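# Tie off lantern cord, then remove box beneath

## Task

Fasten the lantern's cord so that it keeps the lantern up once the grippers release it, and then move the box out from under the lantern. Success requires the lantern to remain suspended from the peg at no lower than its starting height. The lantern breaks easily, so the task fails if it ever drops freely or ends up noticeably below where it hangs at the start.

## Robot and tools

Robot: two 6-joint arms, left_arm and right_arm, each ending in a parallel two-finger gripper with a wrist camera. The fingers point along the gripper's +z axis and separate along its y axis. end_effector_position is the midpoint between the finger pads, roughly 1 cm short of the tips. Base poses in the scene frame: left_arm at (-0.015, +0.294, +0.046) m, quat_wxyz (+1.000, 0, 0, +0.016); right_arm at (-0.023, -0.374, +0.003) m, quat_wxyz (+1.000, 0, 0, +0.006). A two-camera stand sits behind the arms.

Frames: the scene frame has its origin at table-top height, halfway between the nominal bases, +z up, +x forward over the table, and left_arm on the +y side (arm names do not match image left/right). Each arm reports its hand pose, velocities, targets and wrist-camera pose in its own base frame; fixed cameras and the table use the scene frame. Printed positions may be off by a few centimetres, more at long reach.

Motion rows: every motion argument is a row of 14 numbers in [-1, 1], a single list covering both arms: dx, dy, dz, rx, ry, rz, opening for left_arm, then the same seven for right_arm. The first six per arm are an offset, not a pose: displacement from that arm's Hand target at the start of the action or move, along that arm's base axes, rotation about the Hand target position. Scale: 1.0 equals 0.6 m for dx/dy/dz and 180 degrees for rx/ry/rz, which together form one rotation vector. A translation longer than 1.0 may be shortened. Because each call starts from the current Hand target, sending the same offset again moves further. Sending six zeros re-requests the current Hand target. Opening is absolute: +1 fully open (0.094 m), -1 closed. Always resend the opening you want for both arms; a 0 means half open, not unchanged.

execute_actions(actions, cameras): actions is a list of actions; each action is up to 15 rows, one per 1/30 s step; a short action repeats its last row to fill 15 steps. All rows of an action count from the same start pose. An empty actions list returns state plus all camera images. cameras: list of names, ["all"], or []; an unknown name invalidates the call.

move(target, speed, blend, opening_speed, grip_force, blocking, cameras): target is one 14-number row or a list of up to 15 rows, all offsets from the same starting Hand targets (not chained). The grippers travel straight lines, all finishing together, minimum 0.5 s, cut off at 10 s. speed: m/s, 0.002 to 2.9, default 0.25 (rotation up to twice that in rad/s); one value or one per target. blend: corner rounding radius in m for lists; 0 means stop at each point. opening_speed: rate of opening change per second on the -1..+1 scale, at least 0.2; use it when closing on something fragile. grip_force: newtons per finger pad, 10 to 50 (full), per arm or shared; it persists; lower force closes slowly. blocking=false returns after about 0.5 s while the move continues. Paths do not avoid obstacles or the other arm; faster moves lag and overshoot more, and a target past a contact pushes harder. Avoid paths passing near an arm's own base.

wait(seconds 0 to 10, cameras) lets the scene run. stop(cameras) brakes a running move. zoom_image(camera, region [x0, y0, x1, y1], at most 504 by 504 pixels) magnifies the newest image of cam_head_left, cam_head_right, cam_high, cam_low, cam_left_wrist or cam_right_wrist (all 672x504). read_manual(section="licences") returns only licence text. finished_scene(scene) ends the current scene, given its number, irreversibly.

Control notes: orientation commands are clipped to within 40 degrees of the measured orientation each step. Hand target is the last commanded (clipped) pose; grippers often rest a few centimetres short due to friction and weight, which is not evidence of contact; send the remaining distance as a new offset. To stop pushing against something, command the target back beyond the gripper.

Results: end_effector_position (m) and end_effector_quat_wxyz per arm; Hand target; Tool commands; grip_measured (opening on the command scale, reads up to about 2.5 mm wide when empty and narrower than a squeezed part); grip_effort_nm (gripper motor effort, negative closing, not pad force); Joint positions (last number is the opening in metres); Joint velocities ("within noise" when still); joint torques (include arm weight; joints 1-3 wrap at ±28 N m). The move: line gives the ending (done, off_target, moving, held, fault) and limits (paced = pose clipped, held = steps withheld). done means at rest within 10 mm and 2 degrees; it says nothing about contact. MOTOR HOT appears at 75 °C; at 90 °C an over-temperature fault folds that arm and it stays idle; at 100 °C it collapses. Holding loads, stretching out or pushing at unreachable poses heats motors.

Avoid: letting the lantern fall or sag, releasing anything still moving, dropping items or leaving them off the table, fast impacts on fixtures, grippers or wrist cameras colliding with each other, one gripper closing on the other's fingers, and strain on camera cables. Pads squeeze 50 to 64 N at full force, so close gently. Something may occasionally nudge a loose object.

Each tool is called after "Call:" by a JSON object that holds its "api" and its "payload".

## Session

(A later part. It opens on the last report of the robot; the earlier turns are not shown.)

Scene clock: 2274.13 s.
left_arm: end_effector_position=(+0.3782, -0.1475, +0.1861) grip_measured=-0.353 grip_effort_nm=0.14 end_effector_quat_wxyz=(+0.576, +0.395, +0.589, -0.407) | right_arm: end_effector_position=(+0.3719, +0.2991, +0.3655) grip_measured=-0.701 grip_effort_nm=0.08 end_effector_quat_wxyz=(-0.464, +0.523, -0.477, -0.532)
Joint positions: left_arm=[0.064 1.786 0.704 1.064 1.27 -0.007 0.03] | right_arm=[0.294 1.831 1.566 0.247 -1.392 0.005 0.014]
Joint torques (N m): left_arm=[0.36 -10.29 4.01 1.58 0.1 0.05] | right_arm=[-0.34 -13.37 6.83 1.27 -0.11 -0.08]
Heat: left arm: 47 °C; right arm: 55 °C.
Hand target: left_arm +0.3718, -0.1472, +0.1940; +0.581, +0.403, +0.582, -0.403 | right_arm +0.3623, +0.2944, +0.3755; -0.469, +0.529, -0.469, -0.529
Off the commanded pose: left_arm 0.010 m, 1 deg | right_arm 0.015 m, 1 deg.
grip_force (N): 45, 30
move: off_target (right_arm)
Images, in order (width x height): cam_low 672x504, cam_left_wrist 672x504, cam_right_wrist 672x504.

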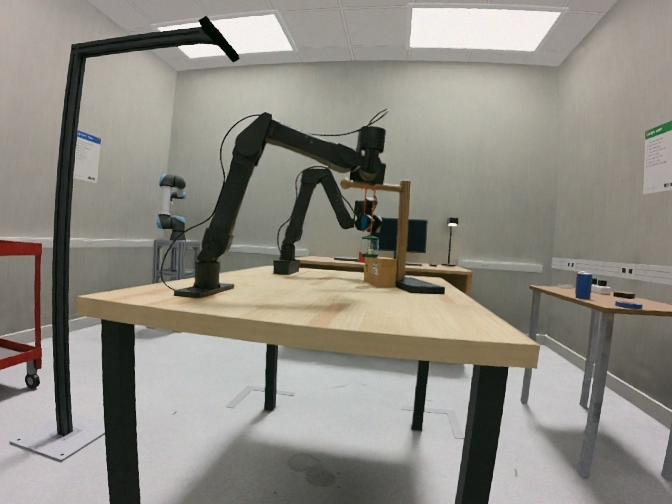

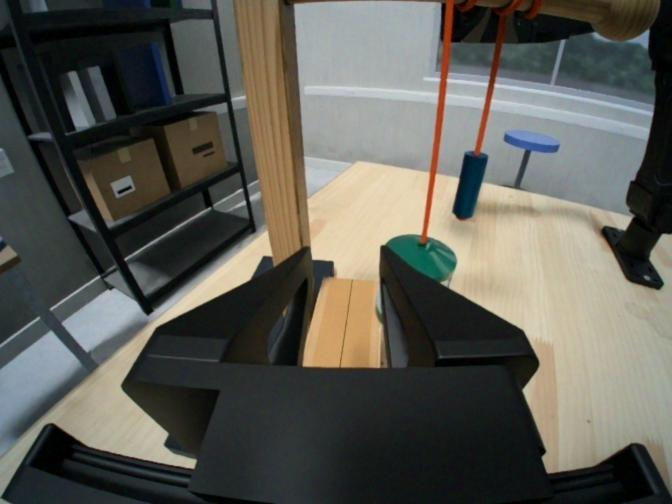

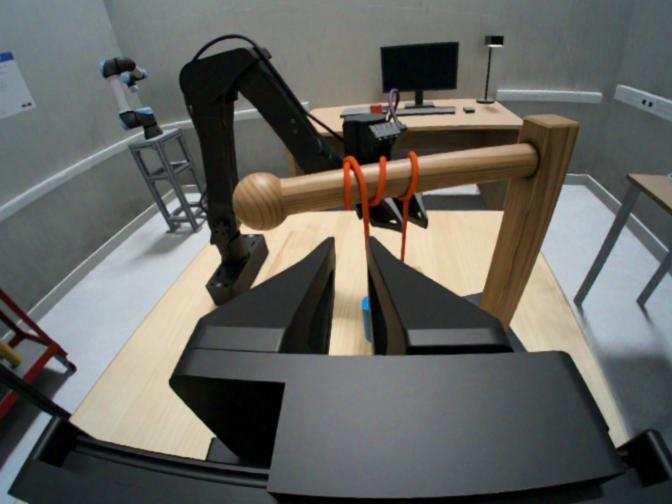

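Call:
{"api": "wait", "payload": {"seconds": 0.5, "cameras": ["all"]}}

Call:
{"api": "zoom_image", "payload": {"camera": "cam_low", "region": [340, 165, 440, 295]}}

Call:
{"api": "zoom_image", "payload": {"camera": "cam_right_wrist", "region": [320, 130, 560, 310]}}

Scene clock: 2303.20 s.
left_arm: end_effector_position=(+0.3781, -0.1476, +0.1861) grip_measured=-0.353 grip_effort_nm=0.14 end_effector_quat_wxyz=(+0.576, +0.395, +0.588, -0.407) | right_arm: end_effector_position=(+0.3719, +0.2991, +0.3655) grip_measured=-0.701 grip_effort_nm=0.09 end_effector_quat_wxyz=(-0.464, +0.523, -0.477, -0.532)
Joint positions: left_arm=[0.064 1.786 0.704 1.064 1.271 -0.007 0.03] | right_arm=[0.294 1.831 1.566 0.247 -1.392 0.005 0.014]
Joint torques (N m): left_arm=[0.36 -10.18 4.03 1.57 0.11 0.06] | right_arm=[-0.32 -13.29 6.93 1.25 -0.12 -0.11]
Heat: left arm: 45 °C; right arm: 55 °C.
Hand target: left_arm +0.3718, -0.1472, +0.1940; +0.581, +0.403, +0.581, -0.403 | right_arm +0.3623, +0.2944, +0.3755; -0.469, +0.529, -0.469, -0.529
Tool commands: left_gripper/opening=-0.35 right_gripper/opening=-0.7
Off the commanded pose: left_arm 0.010 m, 1 deg | right_arm 0.015 m, 1 deg.
grip_force (N): 45, 30
wait: 0.50 s; at rest from the start

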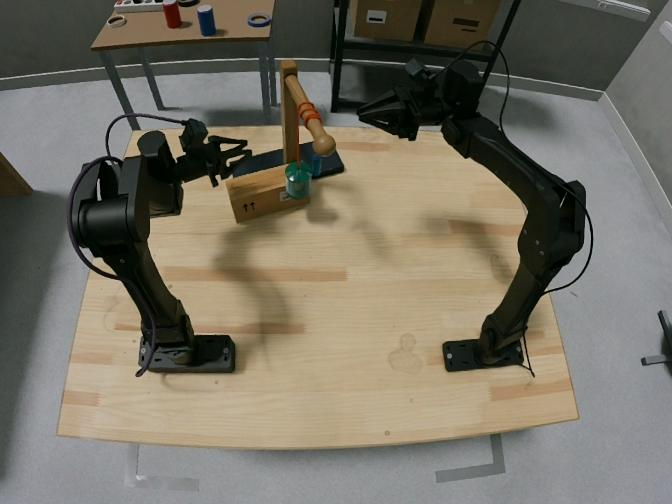

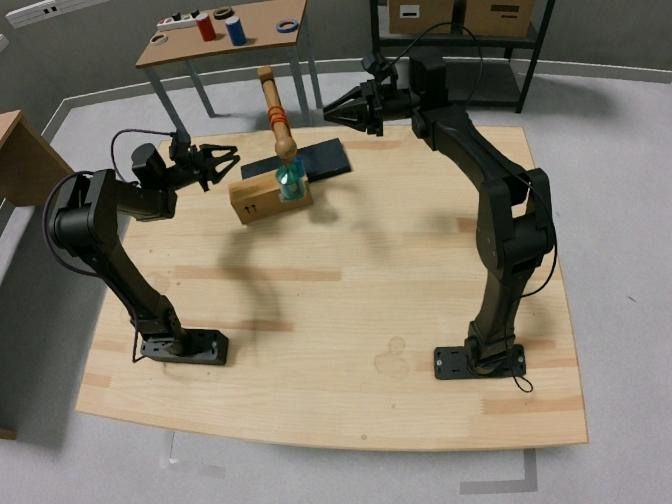

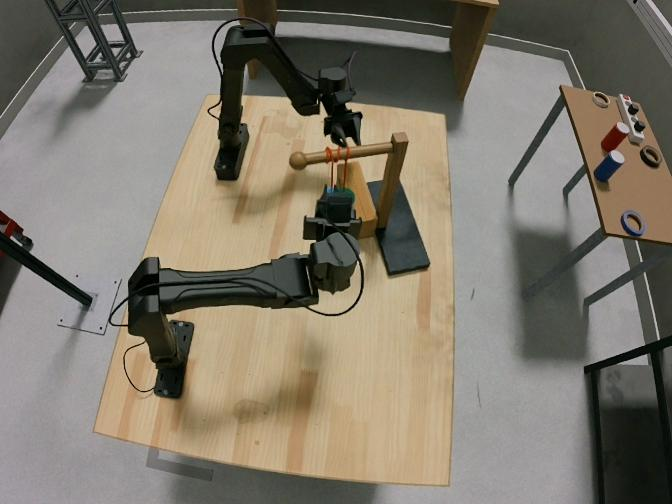

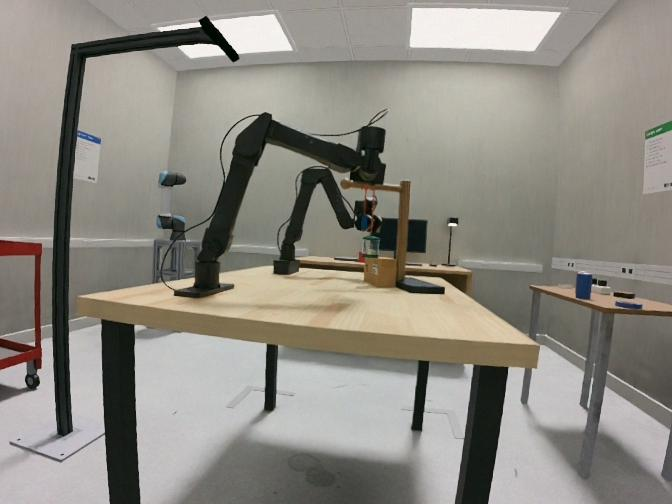

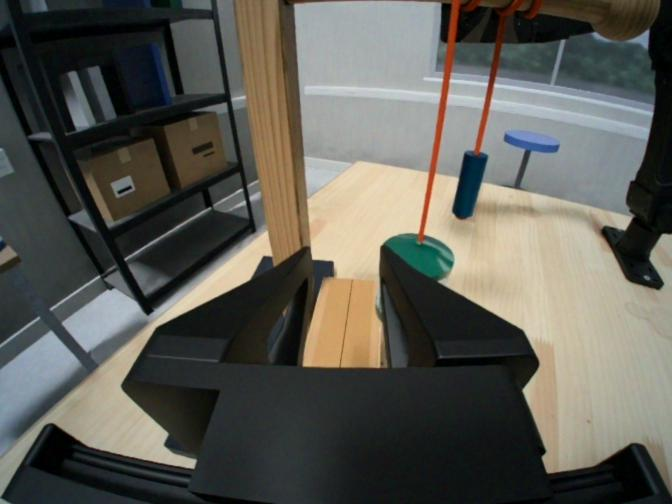

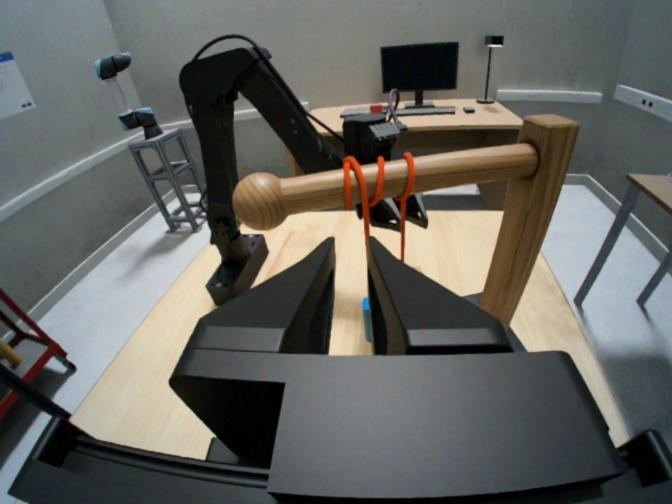

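Scaled by 3.877 from the camera's 672x504 image, which has a finer 960x720 frame.

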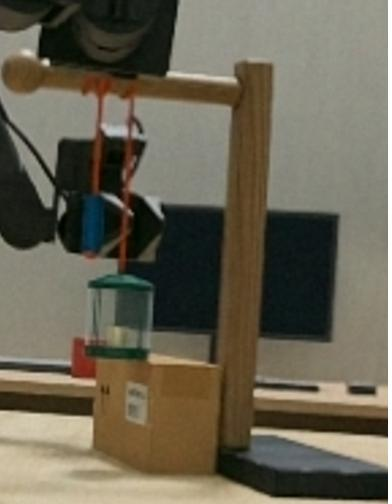

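Scaled by 2.100 from the camera's 672x504 image, which has a finer 960x720 frame.

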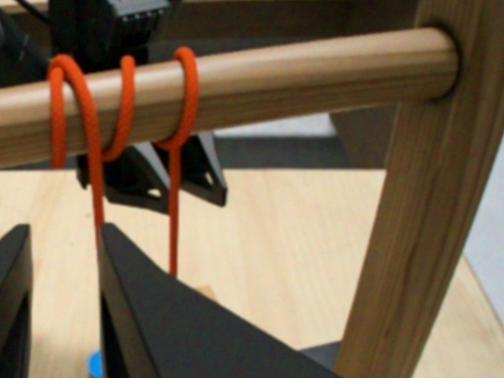

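Call:
{"api": "wait", "payload": {"seconds": 0.2, "cameras": ["cam_low", "cam_right_wrist", "cam_left_wrist", "cam_head_left"]}}

Call:
{"api": "zoom_image", "payload": {"camera": "cam_low", "region": [340, 165, 440, 295]}}

Call:
{"api": "zoom_image", "payload": {"camera": "cam_right_wrist", "region": [320, 130, 560, 310]}}

Call:
{"api": "zoom_image", "payload": {"camera": "cam_head_left", "region": [210, 40, 370, 240]}}

Scene clock: 2321.07 s.
left_arm: end_effector_position=(+0.3781, -0.1476, +0.1861) grip_measured=-0.353 grip_effort_nm=0.14 end_effector_quat_wxyz=(+0.576, +0.395, +0.588, -0.407) | right_arm: end_effector_position=(+0.3719, +0.2991, +0.3655) grip_measured=-0.701 grip_effort_nm=0.09 end_effector_quat_wxyz=(-0.464, +0.523, -0.477, -0.532)
Joint positions: left_arm=[0.064 1.786 0.704 1.064 1.271 -0.007 0.03] | right_arm=[0.294 1.831 1.566 0.247 -1.392 0.005 0.014]
Joint torques (N m): left_arm=[0.34 -10.26 3.99 1.56 0.08 0.04] | right_arm=[-0.36 -13.38 6.94 1.24 -0.12 -0.09]
Heat: left arm: 45 °C; right arm: 55 °C.
Hand target: left_arm +0.3718, -0.1472, +0.1940; +0.581, +0.403, +0.581, -0.403 | right_arm +0.3623, +0.2944, +0.3755; -0.469, +0.529, -0.469, -0.529
Tool commands: left_gripper/opening=-0.35 right_gripper/opening=-0.7
Off the commanded pose: left_arm 0.010 m, 1 deg | right_arm 0.015 m, 1 deg.
grip_force (N): 45, 30
wait: 0.20 s; at rest from the start
Images, in order (width x height): cam_head_left 672x504, cam_low 672x504, cam_left_wrist 672x504, cam_right_wrist 672x504.

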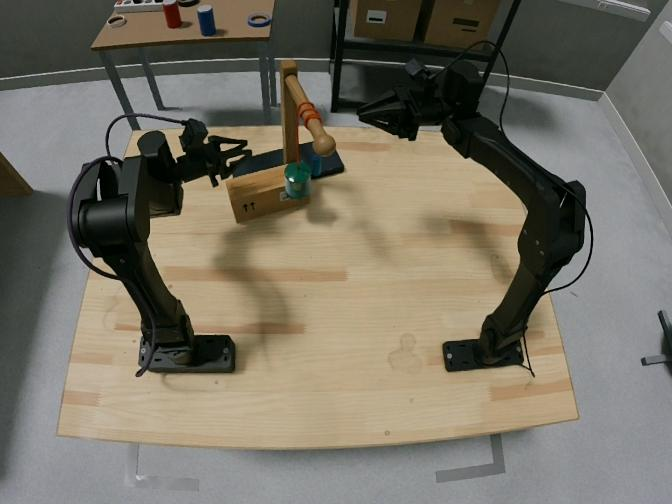

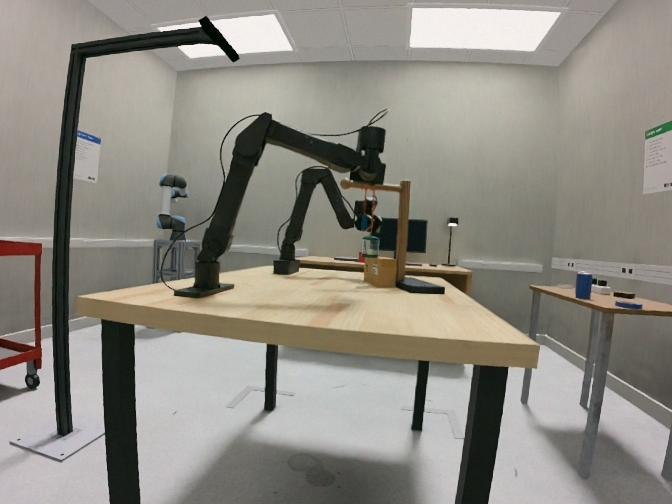

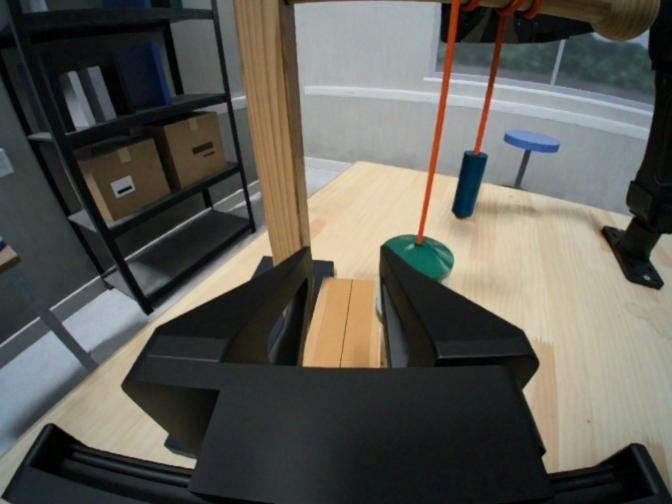

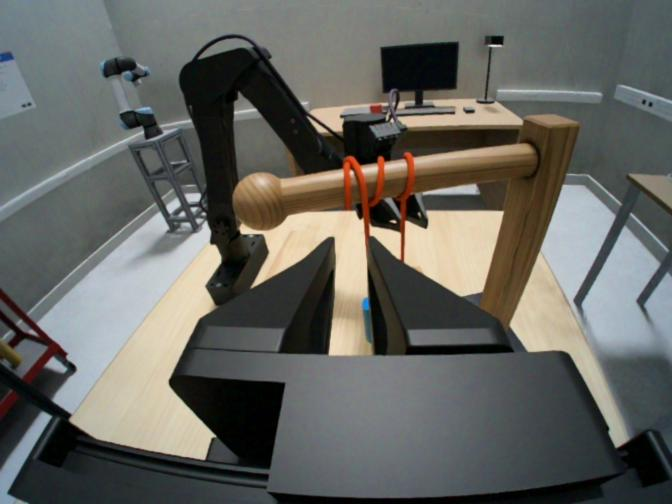

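Scaled by 3.877 from the camera's 672x504 image, which has a finer 960x720 frame.

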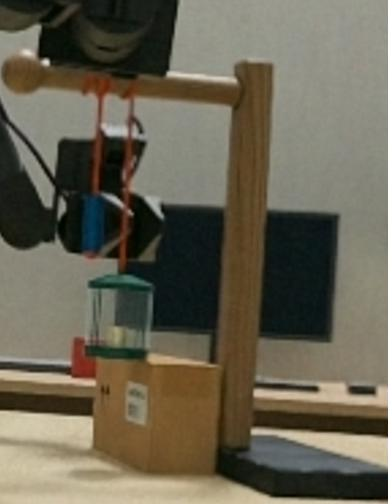

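Scaled by 2.100 from the camera's 672x504 image, which has a finer 960x720 frame.

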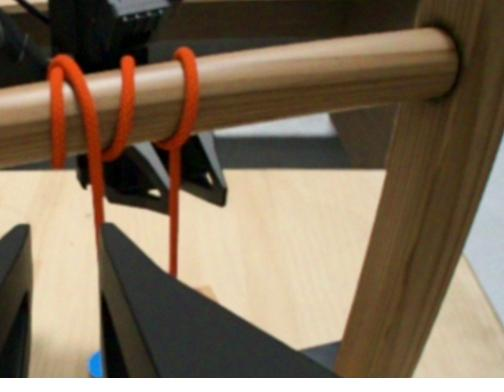

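Scaled by 2.520 from the camera's 672x504 image, which has a finer 960x720 frame.

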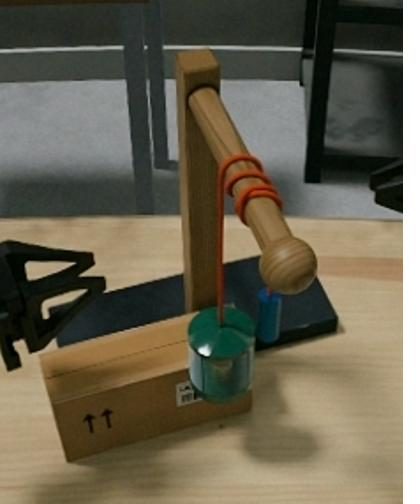

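Call:
{"api": "zoom_image", "payload": {"camera": "cam_low", "region": [355, 230, 405, 290]}}

Call:
{"api": "zoom_image", "payload": {"camera": "cam_head_left", "region": [220, 140, 340, 230]}}

Scaled by 8.400 from the camera's 672x504 image, which has a finer 960x720 frame.

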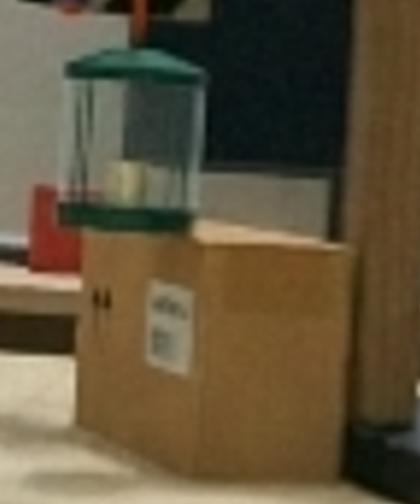

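Scaled by 4.200 from the camera's 672x504 image, which has a finer 960x720 frame.

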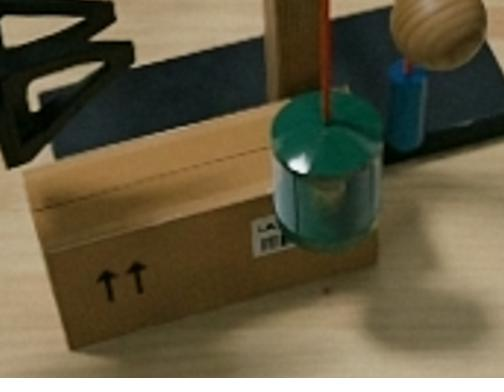

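Call:
{"api": "move", "payload": {"target": [-0.0957, 0.0175, 0, 0, 0, 0, 0.3, 0, 0, 0, 0, 0, 0, -0.7], "speed": 0.08, "cameras": ["cam_left_wrist", "cam_low"]}}

Call:
{"api": "zoom_image", "payload": {"camera": "cam_left_wrist", "region": [220, 150, 420, 300]}}

Scene clock: 2351.80 s.
left_arm: end_effector_position=(+0.3196, -0.1377, +0.1884) grip_measured=+0.298 grip_effort_nm=0.14 end_effector_quat_wxyz=(+0.572, +0.393, +0.591, -0.411) | right_arm: end_effector_position=(+0.3719, +0.2991, +0.3655) grip_measured=-0.701 grip_effort_nm=0.08 end_effector_quat_wxyz=(-0.464, +0.523, -0.477, -0.532)
Joint positions: left_arm=[0.117 1.579 0.482 1.067 1.326 -0.007 0.061] | right_arm=[0.294 1.831 1.566 0.247 -1.392 0.005 0.014]
Joint torques (N m): left_arm=[0.61 -7.5 3.99 1.74 0.11 0.08] | right_arm=[-0.35 -13.34 6.91 1.24 -0.13 -0.09]
Heat: left arm: 45 °C; right arm: 55 °C.
Hand target: left_arm +0.3143, -0.1368, +0.1939; +0.581, +0.403, +0.582, -0.403 | right_arm +0.3623, +0.2944, +0.3755; -0.469, +0.529, -0.469, -0.529
Off the commanded pose: left_arm 0.008 m, 2 deg | right_arm 0.015 m, 1 deg.
grip_force (N): 45, 30
move: off_target (right_arm)
Images, in order (width x height): cam_low 672x504, cam_left_wrist 672x504.

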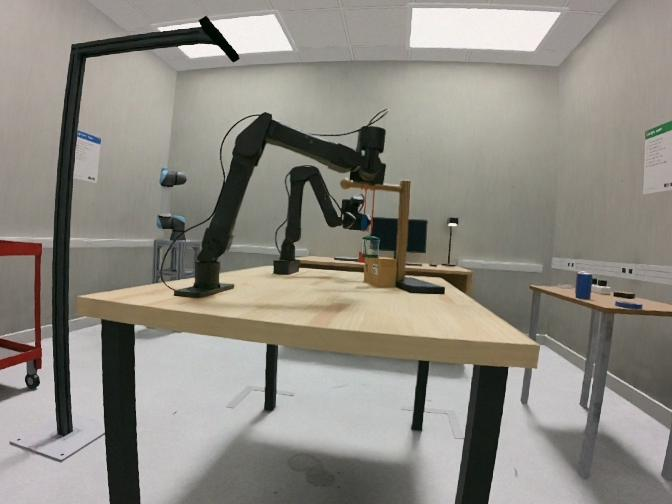

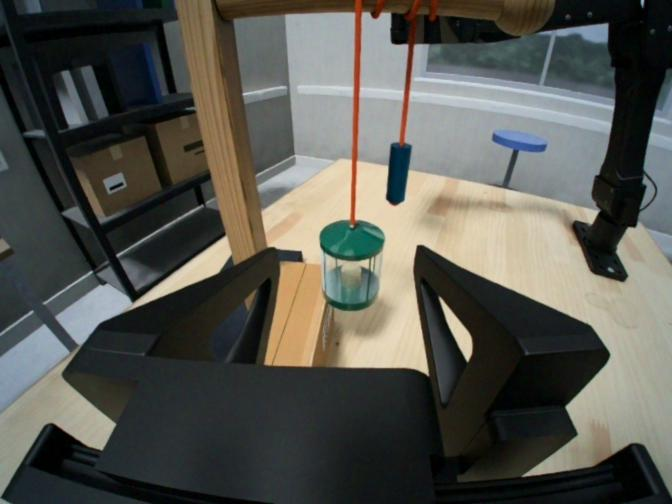

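Scaled by 2.520 from the camera's 672x504 image, which has a finer 960x720 frame.

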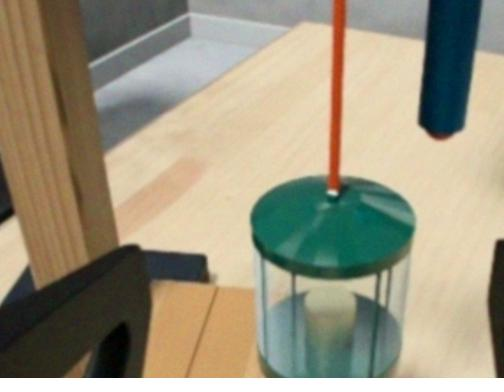

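Call:
{"api": "zoom_image", "payload": {"camera": "cam_left_wrist", "region": [270, 240, 400, 370]}}

Call:
{"api": "zoom_image", "payload": {"camera": "cam_low", "region": [355, 230, 405, 290]}}

Scaled by 3.877 from the camera's 672x504 image, which has a finer 960x720 frame.

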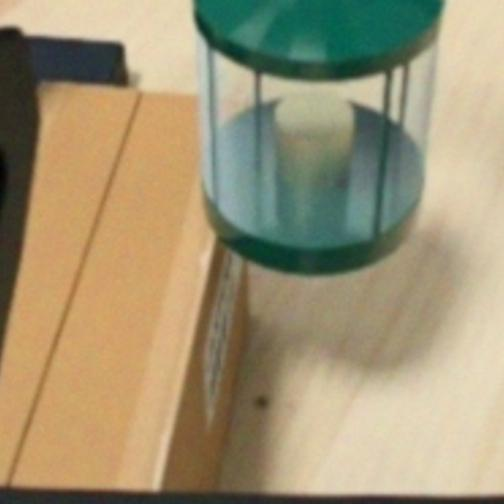

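Scaled by 8.400 from the camera's 672x504 image, which has a finer 960x720 frame.

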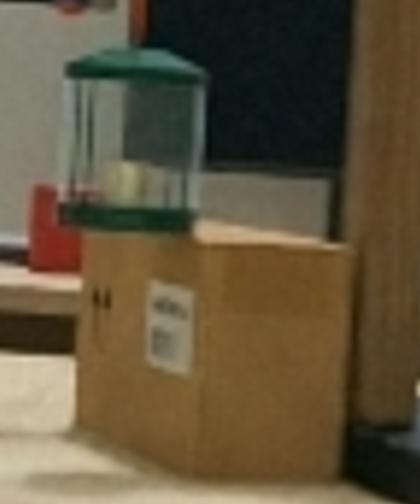

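Call:
{"api": "move", "payload": {"target": [[0.0471, -0.1247, -0.0033, 0, 0, 0, -0.3, 0, 0, 0, 0, 0, 0, -0.7], [0.0742, -0.1965, 0.0033, 0, 0, 0, -0.3, 0, 0, 0, 0, 0, 0, -0.7]], "speed": 0.06, "blend": 0.02, "cameras": ["cam_left_wrist", "cam_right_wrist"]}}

Call:
{"api": "zoom_image", "payload": {"camera": "cam_right_wrist", "region": [320, 130, 560, 310]}}

Scene clock: 2385.13 s.
left_arm: end_effector_position=(+0.3513, -0.2522, +0.1995) grip_measured=-0.297 grip_effort_nm=-0.13 end_effector_quat_wxyz=(+0.584, +0.405, +0.575, -0.405) | right_arm: end_effector_position=(+0.3719, +0.2991, +0.3655) grip_measured=-0.701 grip_effort_nm=0.08 end_effector_quat_wxyz=(-0.464, +0.523, -0.477, -0.532)
Joint positions: left_arm=[-0.282 1.713 0.659 1.071 0.939 -0.007 0.033] | right_arm=[0.294 1.831 1.566 0.247 -1.392 0.005 0.014]
Joint torques (N m): left_arm=[-0.18 -5.27 7.51 1.62 -0.13 0.05] | right_arm=[-0.32 -13.31 6.87 1.27 -0.13 -0.1]
Heat: left arm: 46 °C; right arm: 56 °C.
Hand target: left_arm +0.3589, -0.2546, +0.1959; +0.581, +0.403, +0.582, -0.403 | right_arm +0.3623, +0.2944, +0.3755; -0.469, +0.529, -0.469, -0.529
Off the commanded pose: left_arm 0.009 m, 1 deg | right_arm 0.015 m, 1 deg.
grip_force (N): 45, 30
move: off_target (right_arm)
Images, in order (width x height): cam_left_wrist 672x504, cam_right_wrist 672x504.

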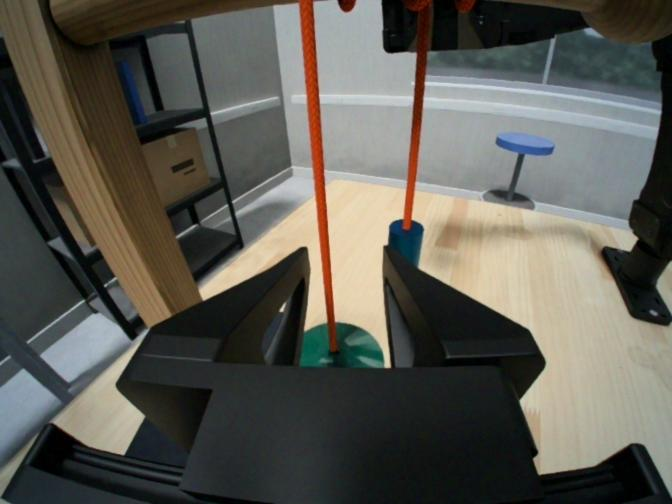

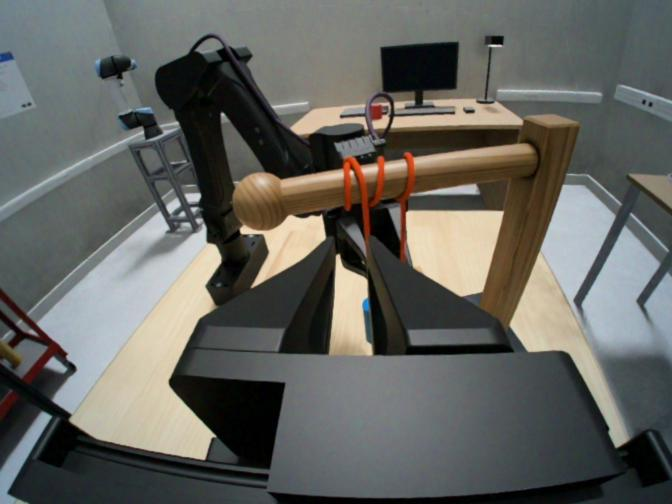

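Scaled by 2.100 from the camera's 672x504 image, which has a finer 960x720 frame.

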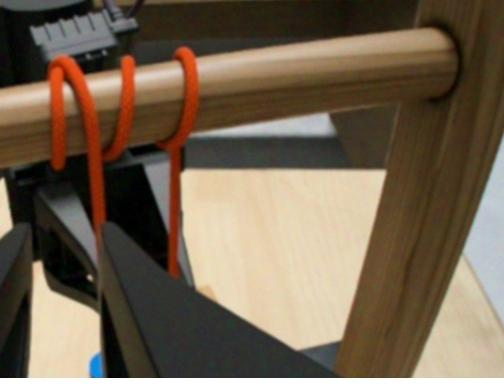

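Call:
{"api": "move", "payload": {"target": [0.0305, -0.0125, 0, 0, 0, 0, -0.3, 0, 0, 0, 0, 0, 0, -0.7], "speed": 0.04, "cameras": ["cam_left_wrist", "cam_right_wrist"]}}

Call:
{"api": "zoom_image", "payload": {"camera": "cam_right_wrist", "region": [320, 130, 560, 310]}}

Scene clock: 2399.63 s.
left_arm: end_effector_position=(+0.3700, -0.2589, +0.2011) grip_measured=-0.297 grip_effort_nm=-0.13 end_effector_quat_wxyz=(+0.586, +0.405, +0.574, -0.404) | right_arm: end_effector_position=(+0.3719, +0.2991, +0.3655) grip_measured=-0.701 grip_effort_nm=0.08 end_effector_quat_wxyz=(-0.464, +0.523, -0.477, -0.532)
Joint positions: left_arm=[-0.287 1.774 0.74 1.056 0.931 -0.007 0.033] | right_arm=[0.294 1.831 1.566 0.247 -1.392 0.005 0.014]
Joint torques (N m): left_arm=[-0.43 -5.83 7.6 1.58 -0.13 0.05] | right_arm=[-0.36 -13.3 6.82 1.26 -0.12 -0.09]
Heat: left arm: 43 °C; right arm: 56 °C.
Hand target: left_arm +0.3772, -0.2622, +0.1960; +0.581, +0.403, +0.581, -0.403 | right_arm +0.3623, +0.2944, +0.3755; -0.469, +0.529, -0.469, -0.529
Off the commanded pose: left_arm 0.009 m, 1 deg | right_arm 0.015 m, 1 deg.
grip_force (N): 45, 30
move: off_target (right_arm)
Images, in order (width x height): cam_left_wrist 672x504, cam_right_wrist 672x504.

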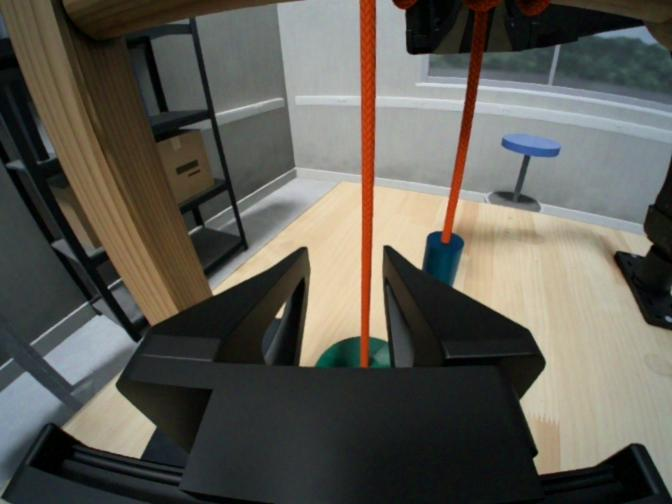

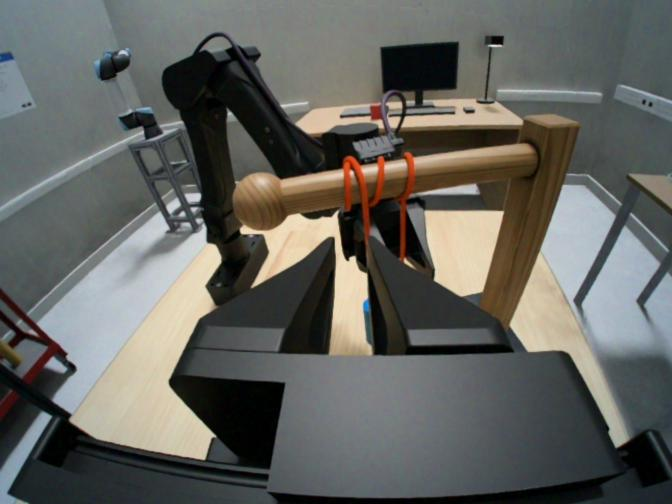

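Scaled by 2.100 from the camera's 672x504 image, which has a finer 960x720 frame.

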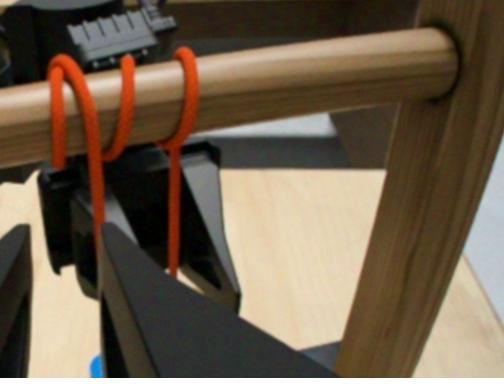

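Call:
{"api": "move", "payload": {"target": [-0.012, -0.0045, 0, 0, 0, 0, -1, 0, 0, 0, 0, 0, 0, -0.7], "speed": 0.03, "opening_speed": 0.5, "grip_force": [45, 30], "cameras": ["cam_left_wrist", "cam_right_wrist", "cam_low"]}}

Call:
{"api": "zoom_image", "payload": {"camera": "cam_right_wrist", "region": [320, 130, 560, 310]}}

Call:
{"api": "zoom_image", "payload": {"camera": "cam_low", "region": [340, 165, 440, 295]}}

Scene clock: 2417.40 s.
left_arm: end_effector_position=(+0.3685, -0.2634, +0.2011) grip_measured=-0.943 grip_effort_nm=-0.92 end_effector_quat_wxyz=(+0.586, +0.405, +0.574, -0.404) | right_arm: end_effector_position=(+0.3719, +0.2991, +0.3655) grip_measured=-0.701 grip_effort_nm=0.08 end_effector_quat_wxyz=(-0.464, +0.523, -0.477, -0.532)
Joint positions: left_arm=[-0.301 1.774 0.74 1.056 0.918 -0.007 0.003] | right_arm=[0.294 1.831 1.566 0.247 -1.392 0.005 0.014]
Joint torques (N m): left_arm=[-0.46 -7.19 5.56 1.66 -0.14 0.04] | right_arm=[-0.42 -13.35 6.86 1.23 -0.11 -0.09]
Heat: left arm: 42 °C; right arm: 56 °C.
Hand target: left_arm +0.3700, -0.2649, +0.1961; +0.581, +0.403, +0.581, -0.403 | right_arm +0.3623, +0.2944, +0.3755; -0.469, +0.529, -0.469, -0.529
Off the commanded pose: left_arm 0.005 m, 1 deg | right_arm 0.015 m, 1 deg.
grip_force (N): 45, 30
move: off_target (right_arm)
Images, in order (width x height): cam_low 672x504, cam_left_wrist 672x504, cam_right_wrist 672x504.

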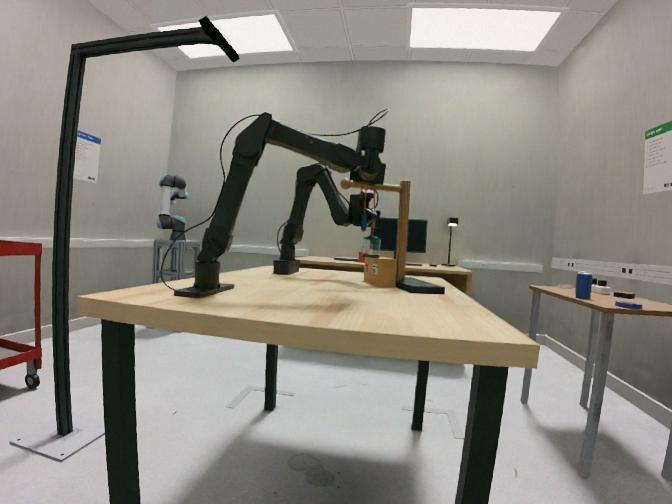

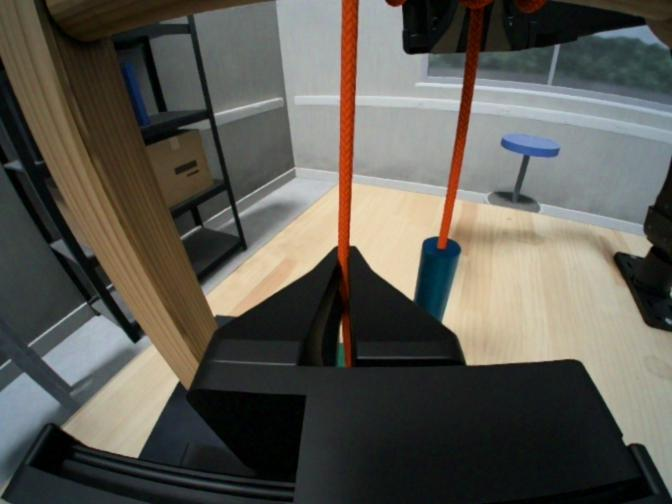

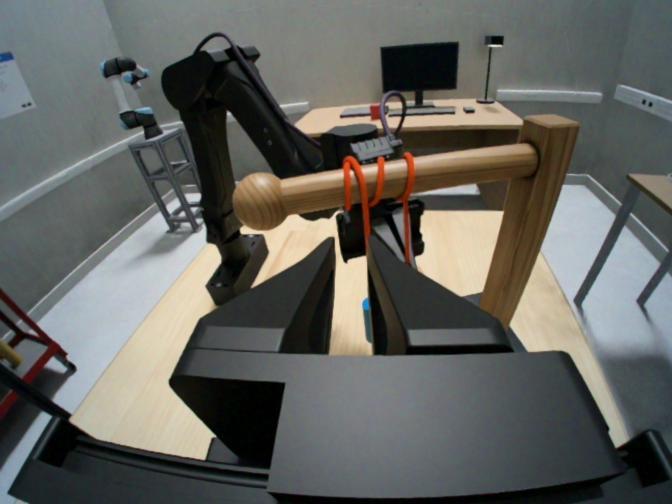

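Scaled by 2.100 from the camera's 672x504 image, which has a finer 960x720 frame.

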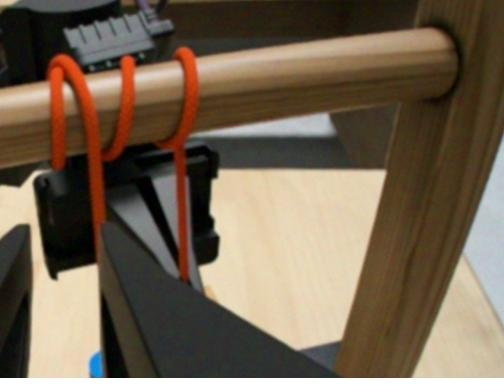

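Scaled by 3.877 from the camera's 672x504 image, which has a finer 960x720 frame.

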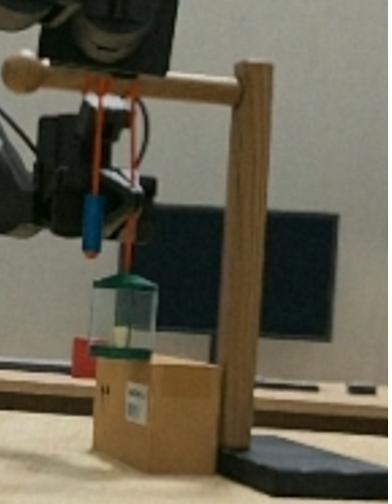

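Call:
{"api": "move", "payload": {"target": [0, 0, 0.075, 0, 0, 0, -1, 0, 0, 0, 0, 0, 0, -0.7], "speed": 0.03, "cameras": ["cam_right_wrist", "cam_low"]}}

Call:
{"api": "zoom_image", "payload": {"camera": "cam_right_wrist", "region": [320, 130, 560, 310]}}

Call:
{"api": "zoom_image", "payload": {"camera": "cam_low", "region": [340, 165, 440, 295]}}

Scene clock: 2436.93 s.
left_arm: end_effector_position=(+0.3676, -0.2625, +0.2035) grip_measured=-0.943 grip_effort_nm=-0.93 end_effector_quat_wxyz=(+0.545, +0.390, +0.615, -0.415) | right_arm: end_effector_position=(+0.3719, +0.2991, +0.3655) grip_measured=-0.701 grip_effort_nm=0.09 end_effector_quat_wxyz=(-0.464, +0.523, -0.477, -0.532)
Joint positions: left_arm=[-0.301 1.698 0.775 0.824 0.913 -0.007 0.003] | right_arm=[0.294 1.831 1.566 0.247 -1.392 0.005 0.014]
Joint torques (N m): left_arm=[-0.47 -11.45 9.09 2.04 -0.01 0.03] | right_arm=[-0.34 -13.31 6.87 1.24 -0.13 -0.09]
Heat: left arm: 42 °C; right arm: 56 °C.
Hand target: left_arm +0.3700, -0.2649, +0.2409; +0.581, +0.403, +0.582, -0.403 | right_arm +0.3623, +0.2944, +0.3755; -0.469, +0.529, -0.469, -0.529
Off the commanded pose: left_arm 0.038 m, 6 deg | right_arm 0.015 m, 1 deg.
grip_force (N): 45, 30
move: off_target (left_arm, right_arm)
Images, in order (width x height): cam_low 672x504, cam_right_wrist 672x504.

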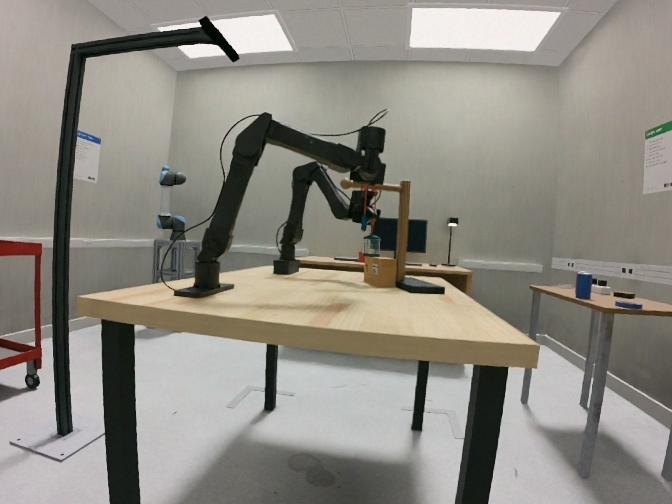

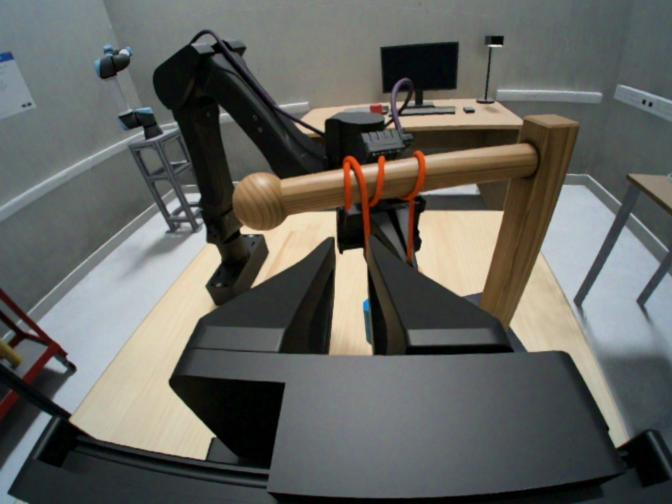

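Scaled by 2.100 from the camera's 672x504 image, which has a finer 960x720 frame.

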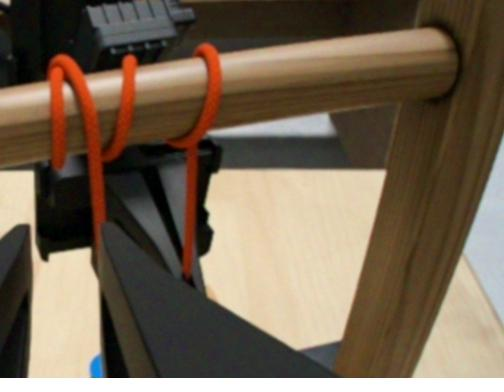

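Scaled by 3.877 from the camera's 672x504 image, which has a finer 960x720 frame.

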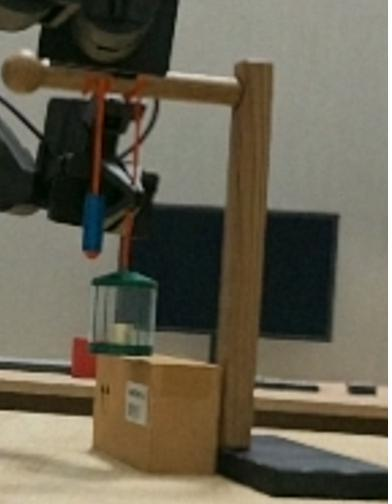

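Call:
{"api": "move", "payload": {"target": [0, 0, 0.0417, 0, 0, 0, -1, 0, 0, 0, 0, 0, 0, -0.7], "speed": 0.03, "cameras": ["cam_right_wrist", "cam_low"]}}

Call:
{"api": "zoom_image", "payload": {"camera": "cam_right_wrist", "region": [320, 130, 560, 310]}}

Call:
{"api": "zoom_image", "payload": {"camera": "cam_low", "region": [340, 165, 440, 295]}}

Scene clock: 2451.67 s.
left_arm: end_effector_position=(+0.3692, -0.2628, +0.2246) grip_measured=-0.943 grip_effort_nm=-0.93 end_effector_quat_wxyz=(+0.541, +0.388, +0.620, -0.416) | right_arm: end_effector_position=(+0.3719, +0.2991, +0.3655) grip_measured=-0.701 grip_effort_nm=0.08 end_effector_quat_wxyz=(-0.464, +0.523, -0.477, -0.532)
Joint positions: left_arm=[-0.301 1.642 0.828 0.702 0.911 -0.007 0.003] | right_arm=[0.294 1.831 1.566 0.247 -1.392 0.005 0.014]
Joint torques (N m): left_arm=[-0.49 -11.3 9.66 2.12 0.01 0.05] | right_arm=[-0.36 -13.31 6.91 1.25 -0.13 -0.11]
Heat: left arm: 47 °C; right arm: 56 °C.
Hand target: left_arm +0.3700, -0.2648, +0.2661; +0.581, +0.403, +0.581, -0.403 | right_arm +0.3623, +0.2944, +0.3755; -0.469, +0.529, -0.469, -0.529
Off the commanded pose: left_arm 0.041 m, 7 deg | right_arm 0.015 m, 1 deg.
grip_force (N): 45, 30
move: off_target (left_arm, right_arm)
Images, in order (width x height): cam_low 672x504, cam_right_wrist 672x504.

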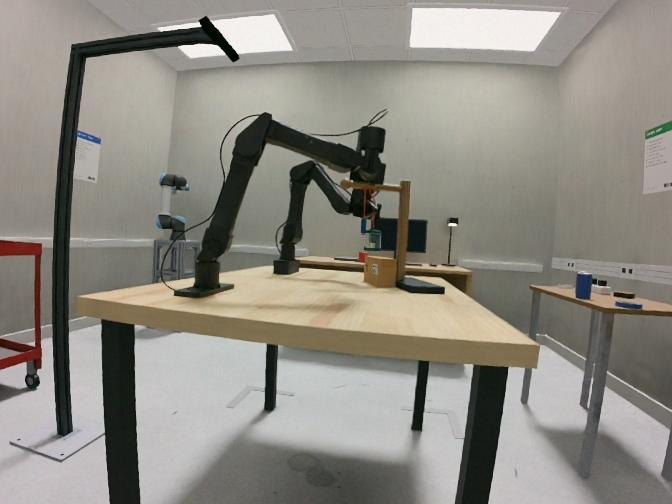

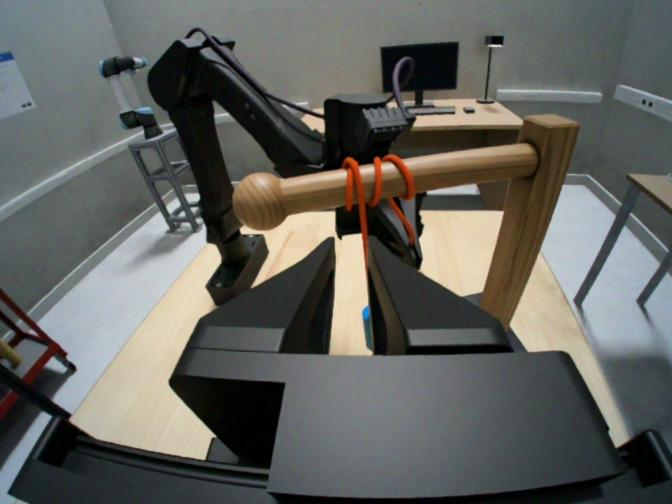

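Scaled by 2.100 from the camera's 672x504 image, which has a finer 960x720 frame.

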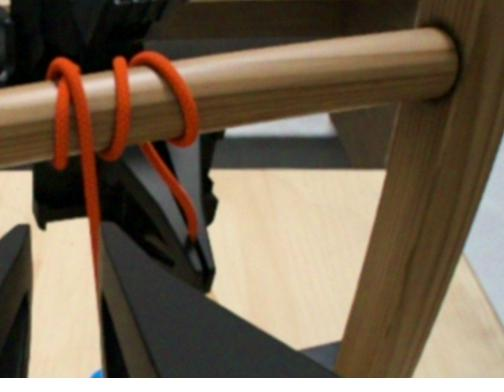

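Scaled by 3.877 from the camera's 672x504 image, which has a finer 960x720 frame.

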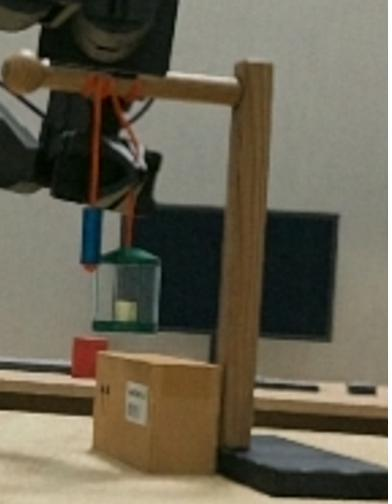

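Call:
{"api": "execute_actions", "payload": {"actions": [], "cameras": ["cam_low", "cam_right_wrist", "cam_head_left"]}}

Scene clock: 2473.70 s.
left_arm: end_effector_position=(+0.3692, -0.2628, +0.2245) grip_measured=-0.943 grip_effort_nm=-0.93 end_effector_quat_wxyz=(+0.541, +0.388, +0.620, -0.416) | right_arm: end_effector_position=(+0.3719, +0.2991, +0.3655) grip_measured=-0.701 grip_effort_nm=0.09 end_effector_quat_wxyz=(-0.464, +0.523, -0.477, -0.532)
Joint positions: left_arm=[-0.301 1.642 0.828 0.702 0.911 -0.007 0.003] | right_arm=[0.294 1.831 1.566 0.247 -1.392 0.005 0.014]
Joint velocities: within noise
Joint torques (N m): left_arm=[-0.5 -11.3 9.68 2.15 0.02 0.05] | right_arm=[-0.36 -13.3 6.9 1.24 -0.11 -0.09]
Heat: left arm: 52 °C; right arm: 56 °C.
Hand target: left_arm +0.3700, -0.2649, +0.2661; +0.581, +0.403, +0.581, -0.403 | right_arm +0.3623, +0.2944, +0.3755; -0.469, +0.529, -0.469, -0.529
Tool commands: left_gripper/opening=-1.0 right_gripper/opening=-0.7
Off the commanded pose: left_arm 0.041 m, 7 deg | right_arm 0.015 m, 1 deg.
grip_force (N): 45, 30
Images, in order (width x height): cam_head_left 672x504, cam_low 672x504, cam_right_wrist 672x504.

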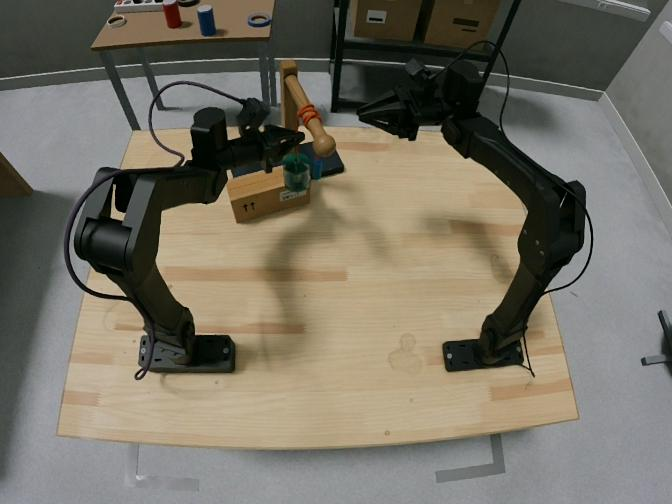

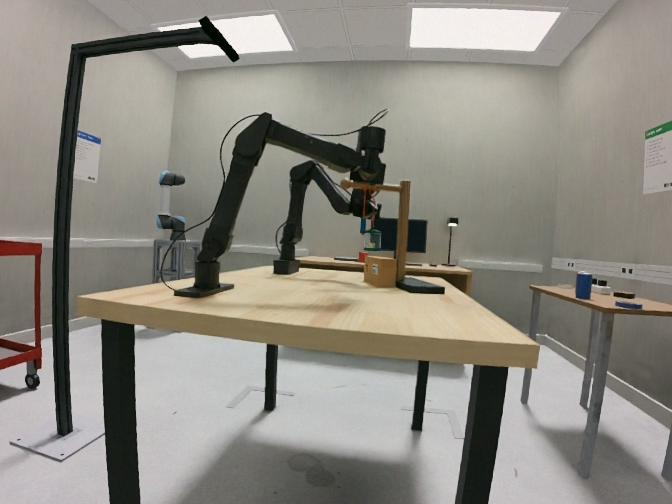

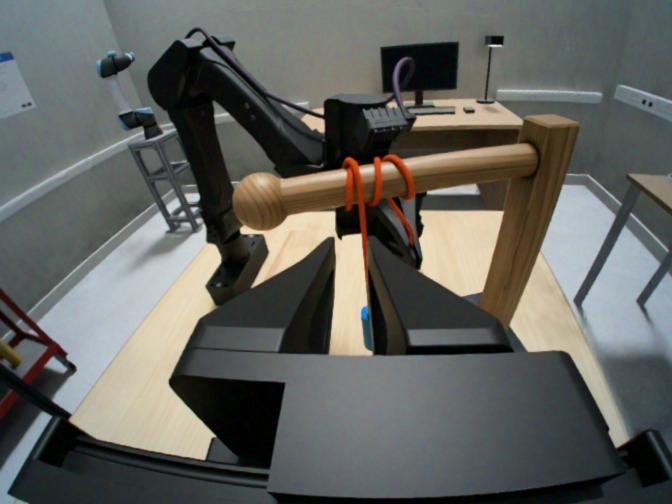

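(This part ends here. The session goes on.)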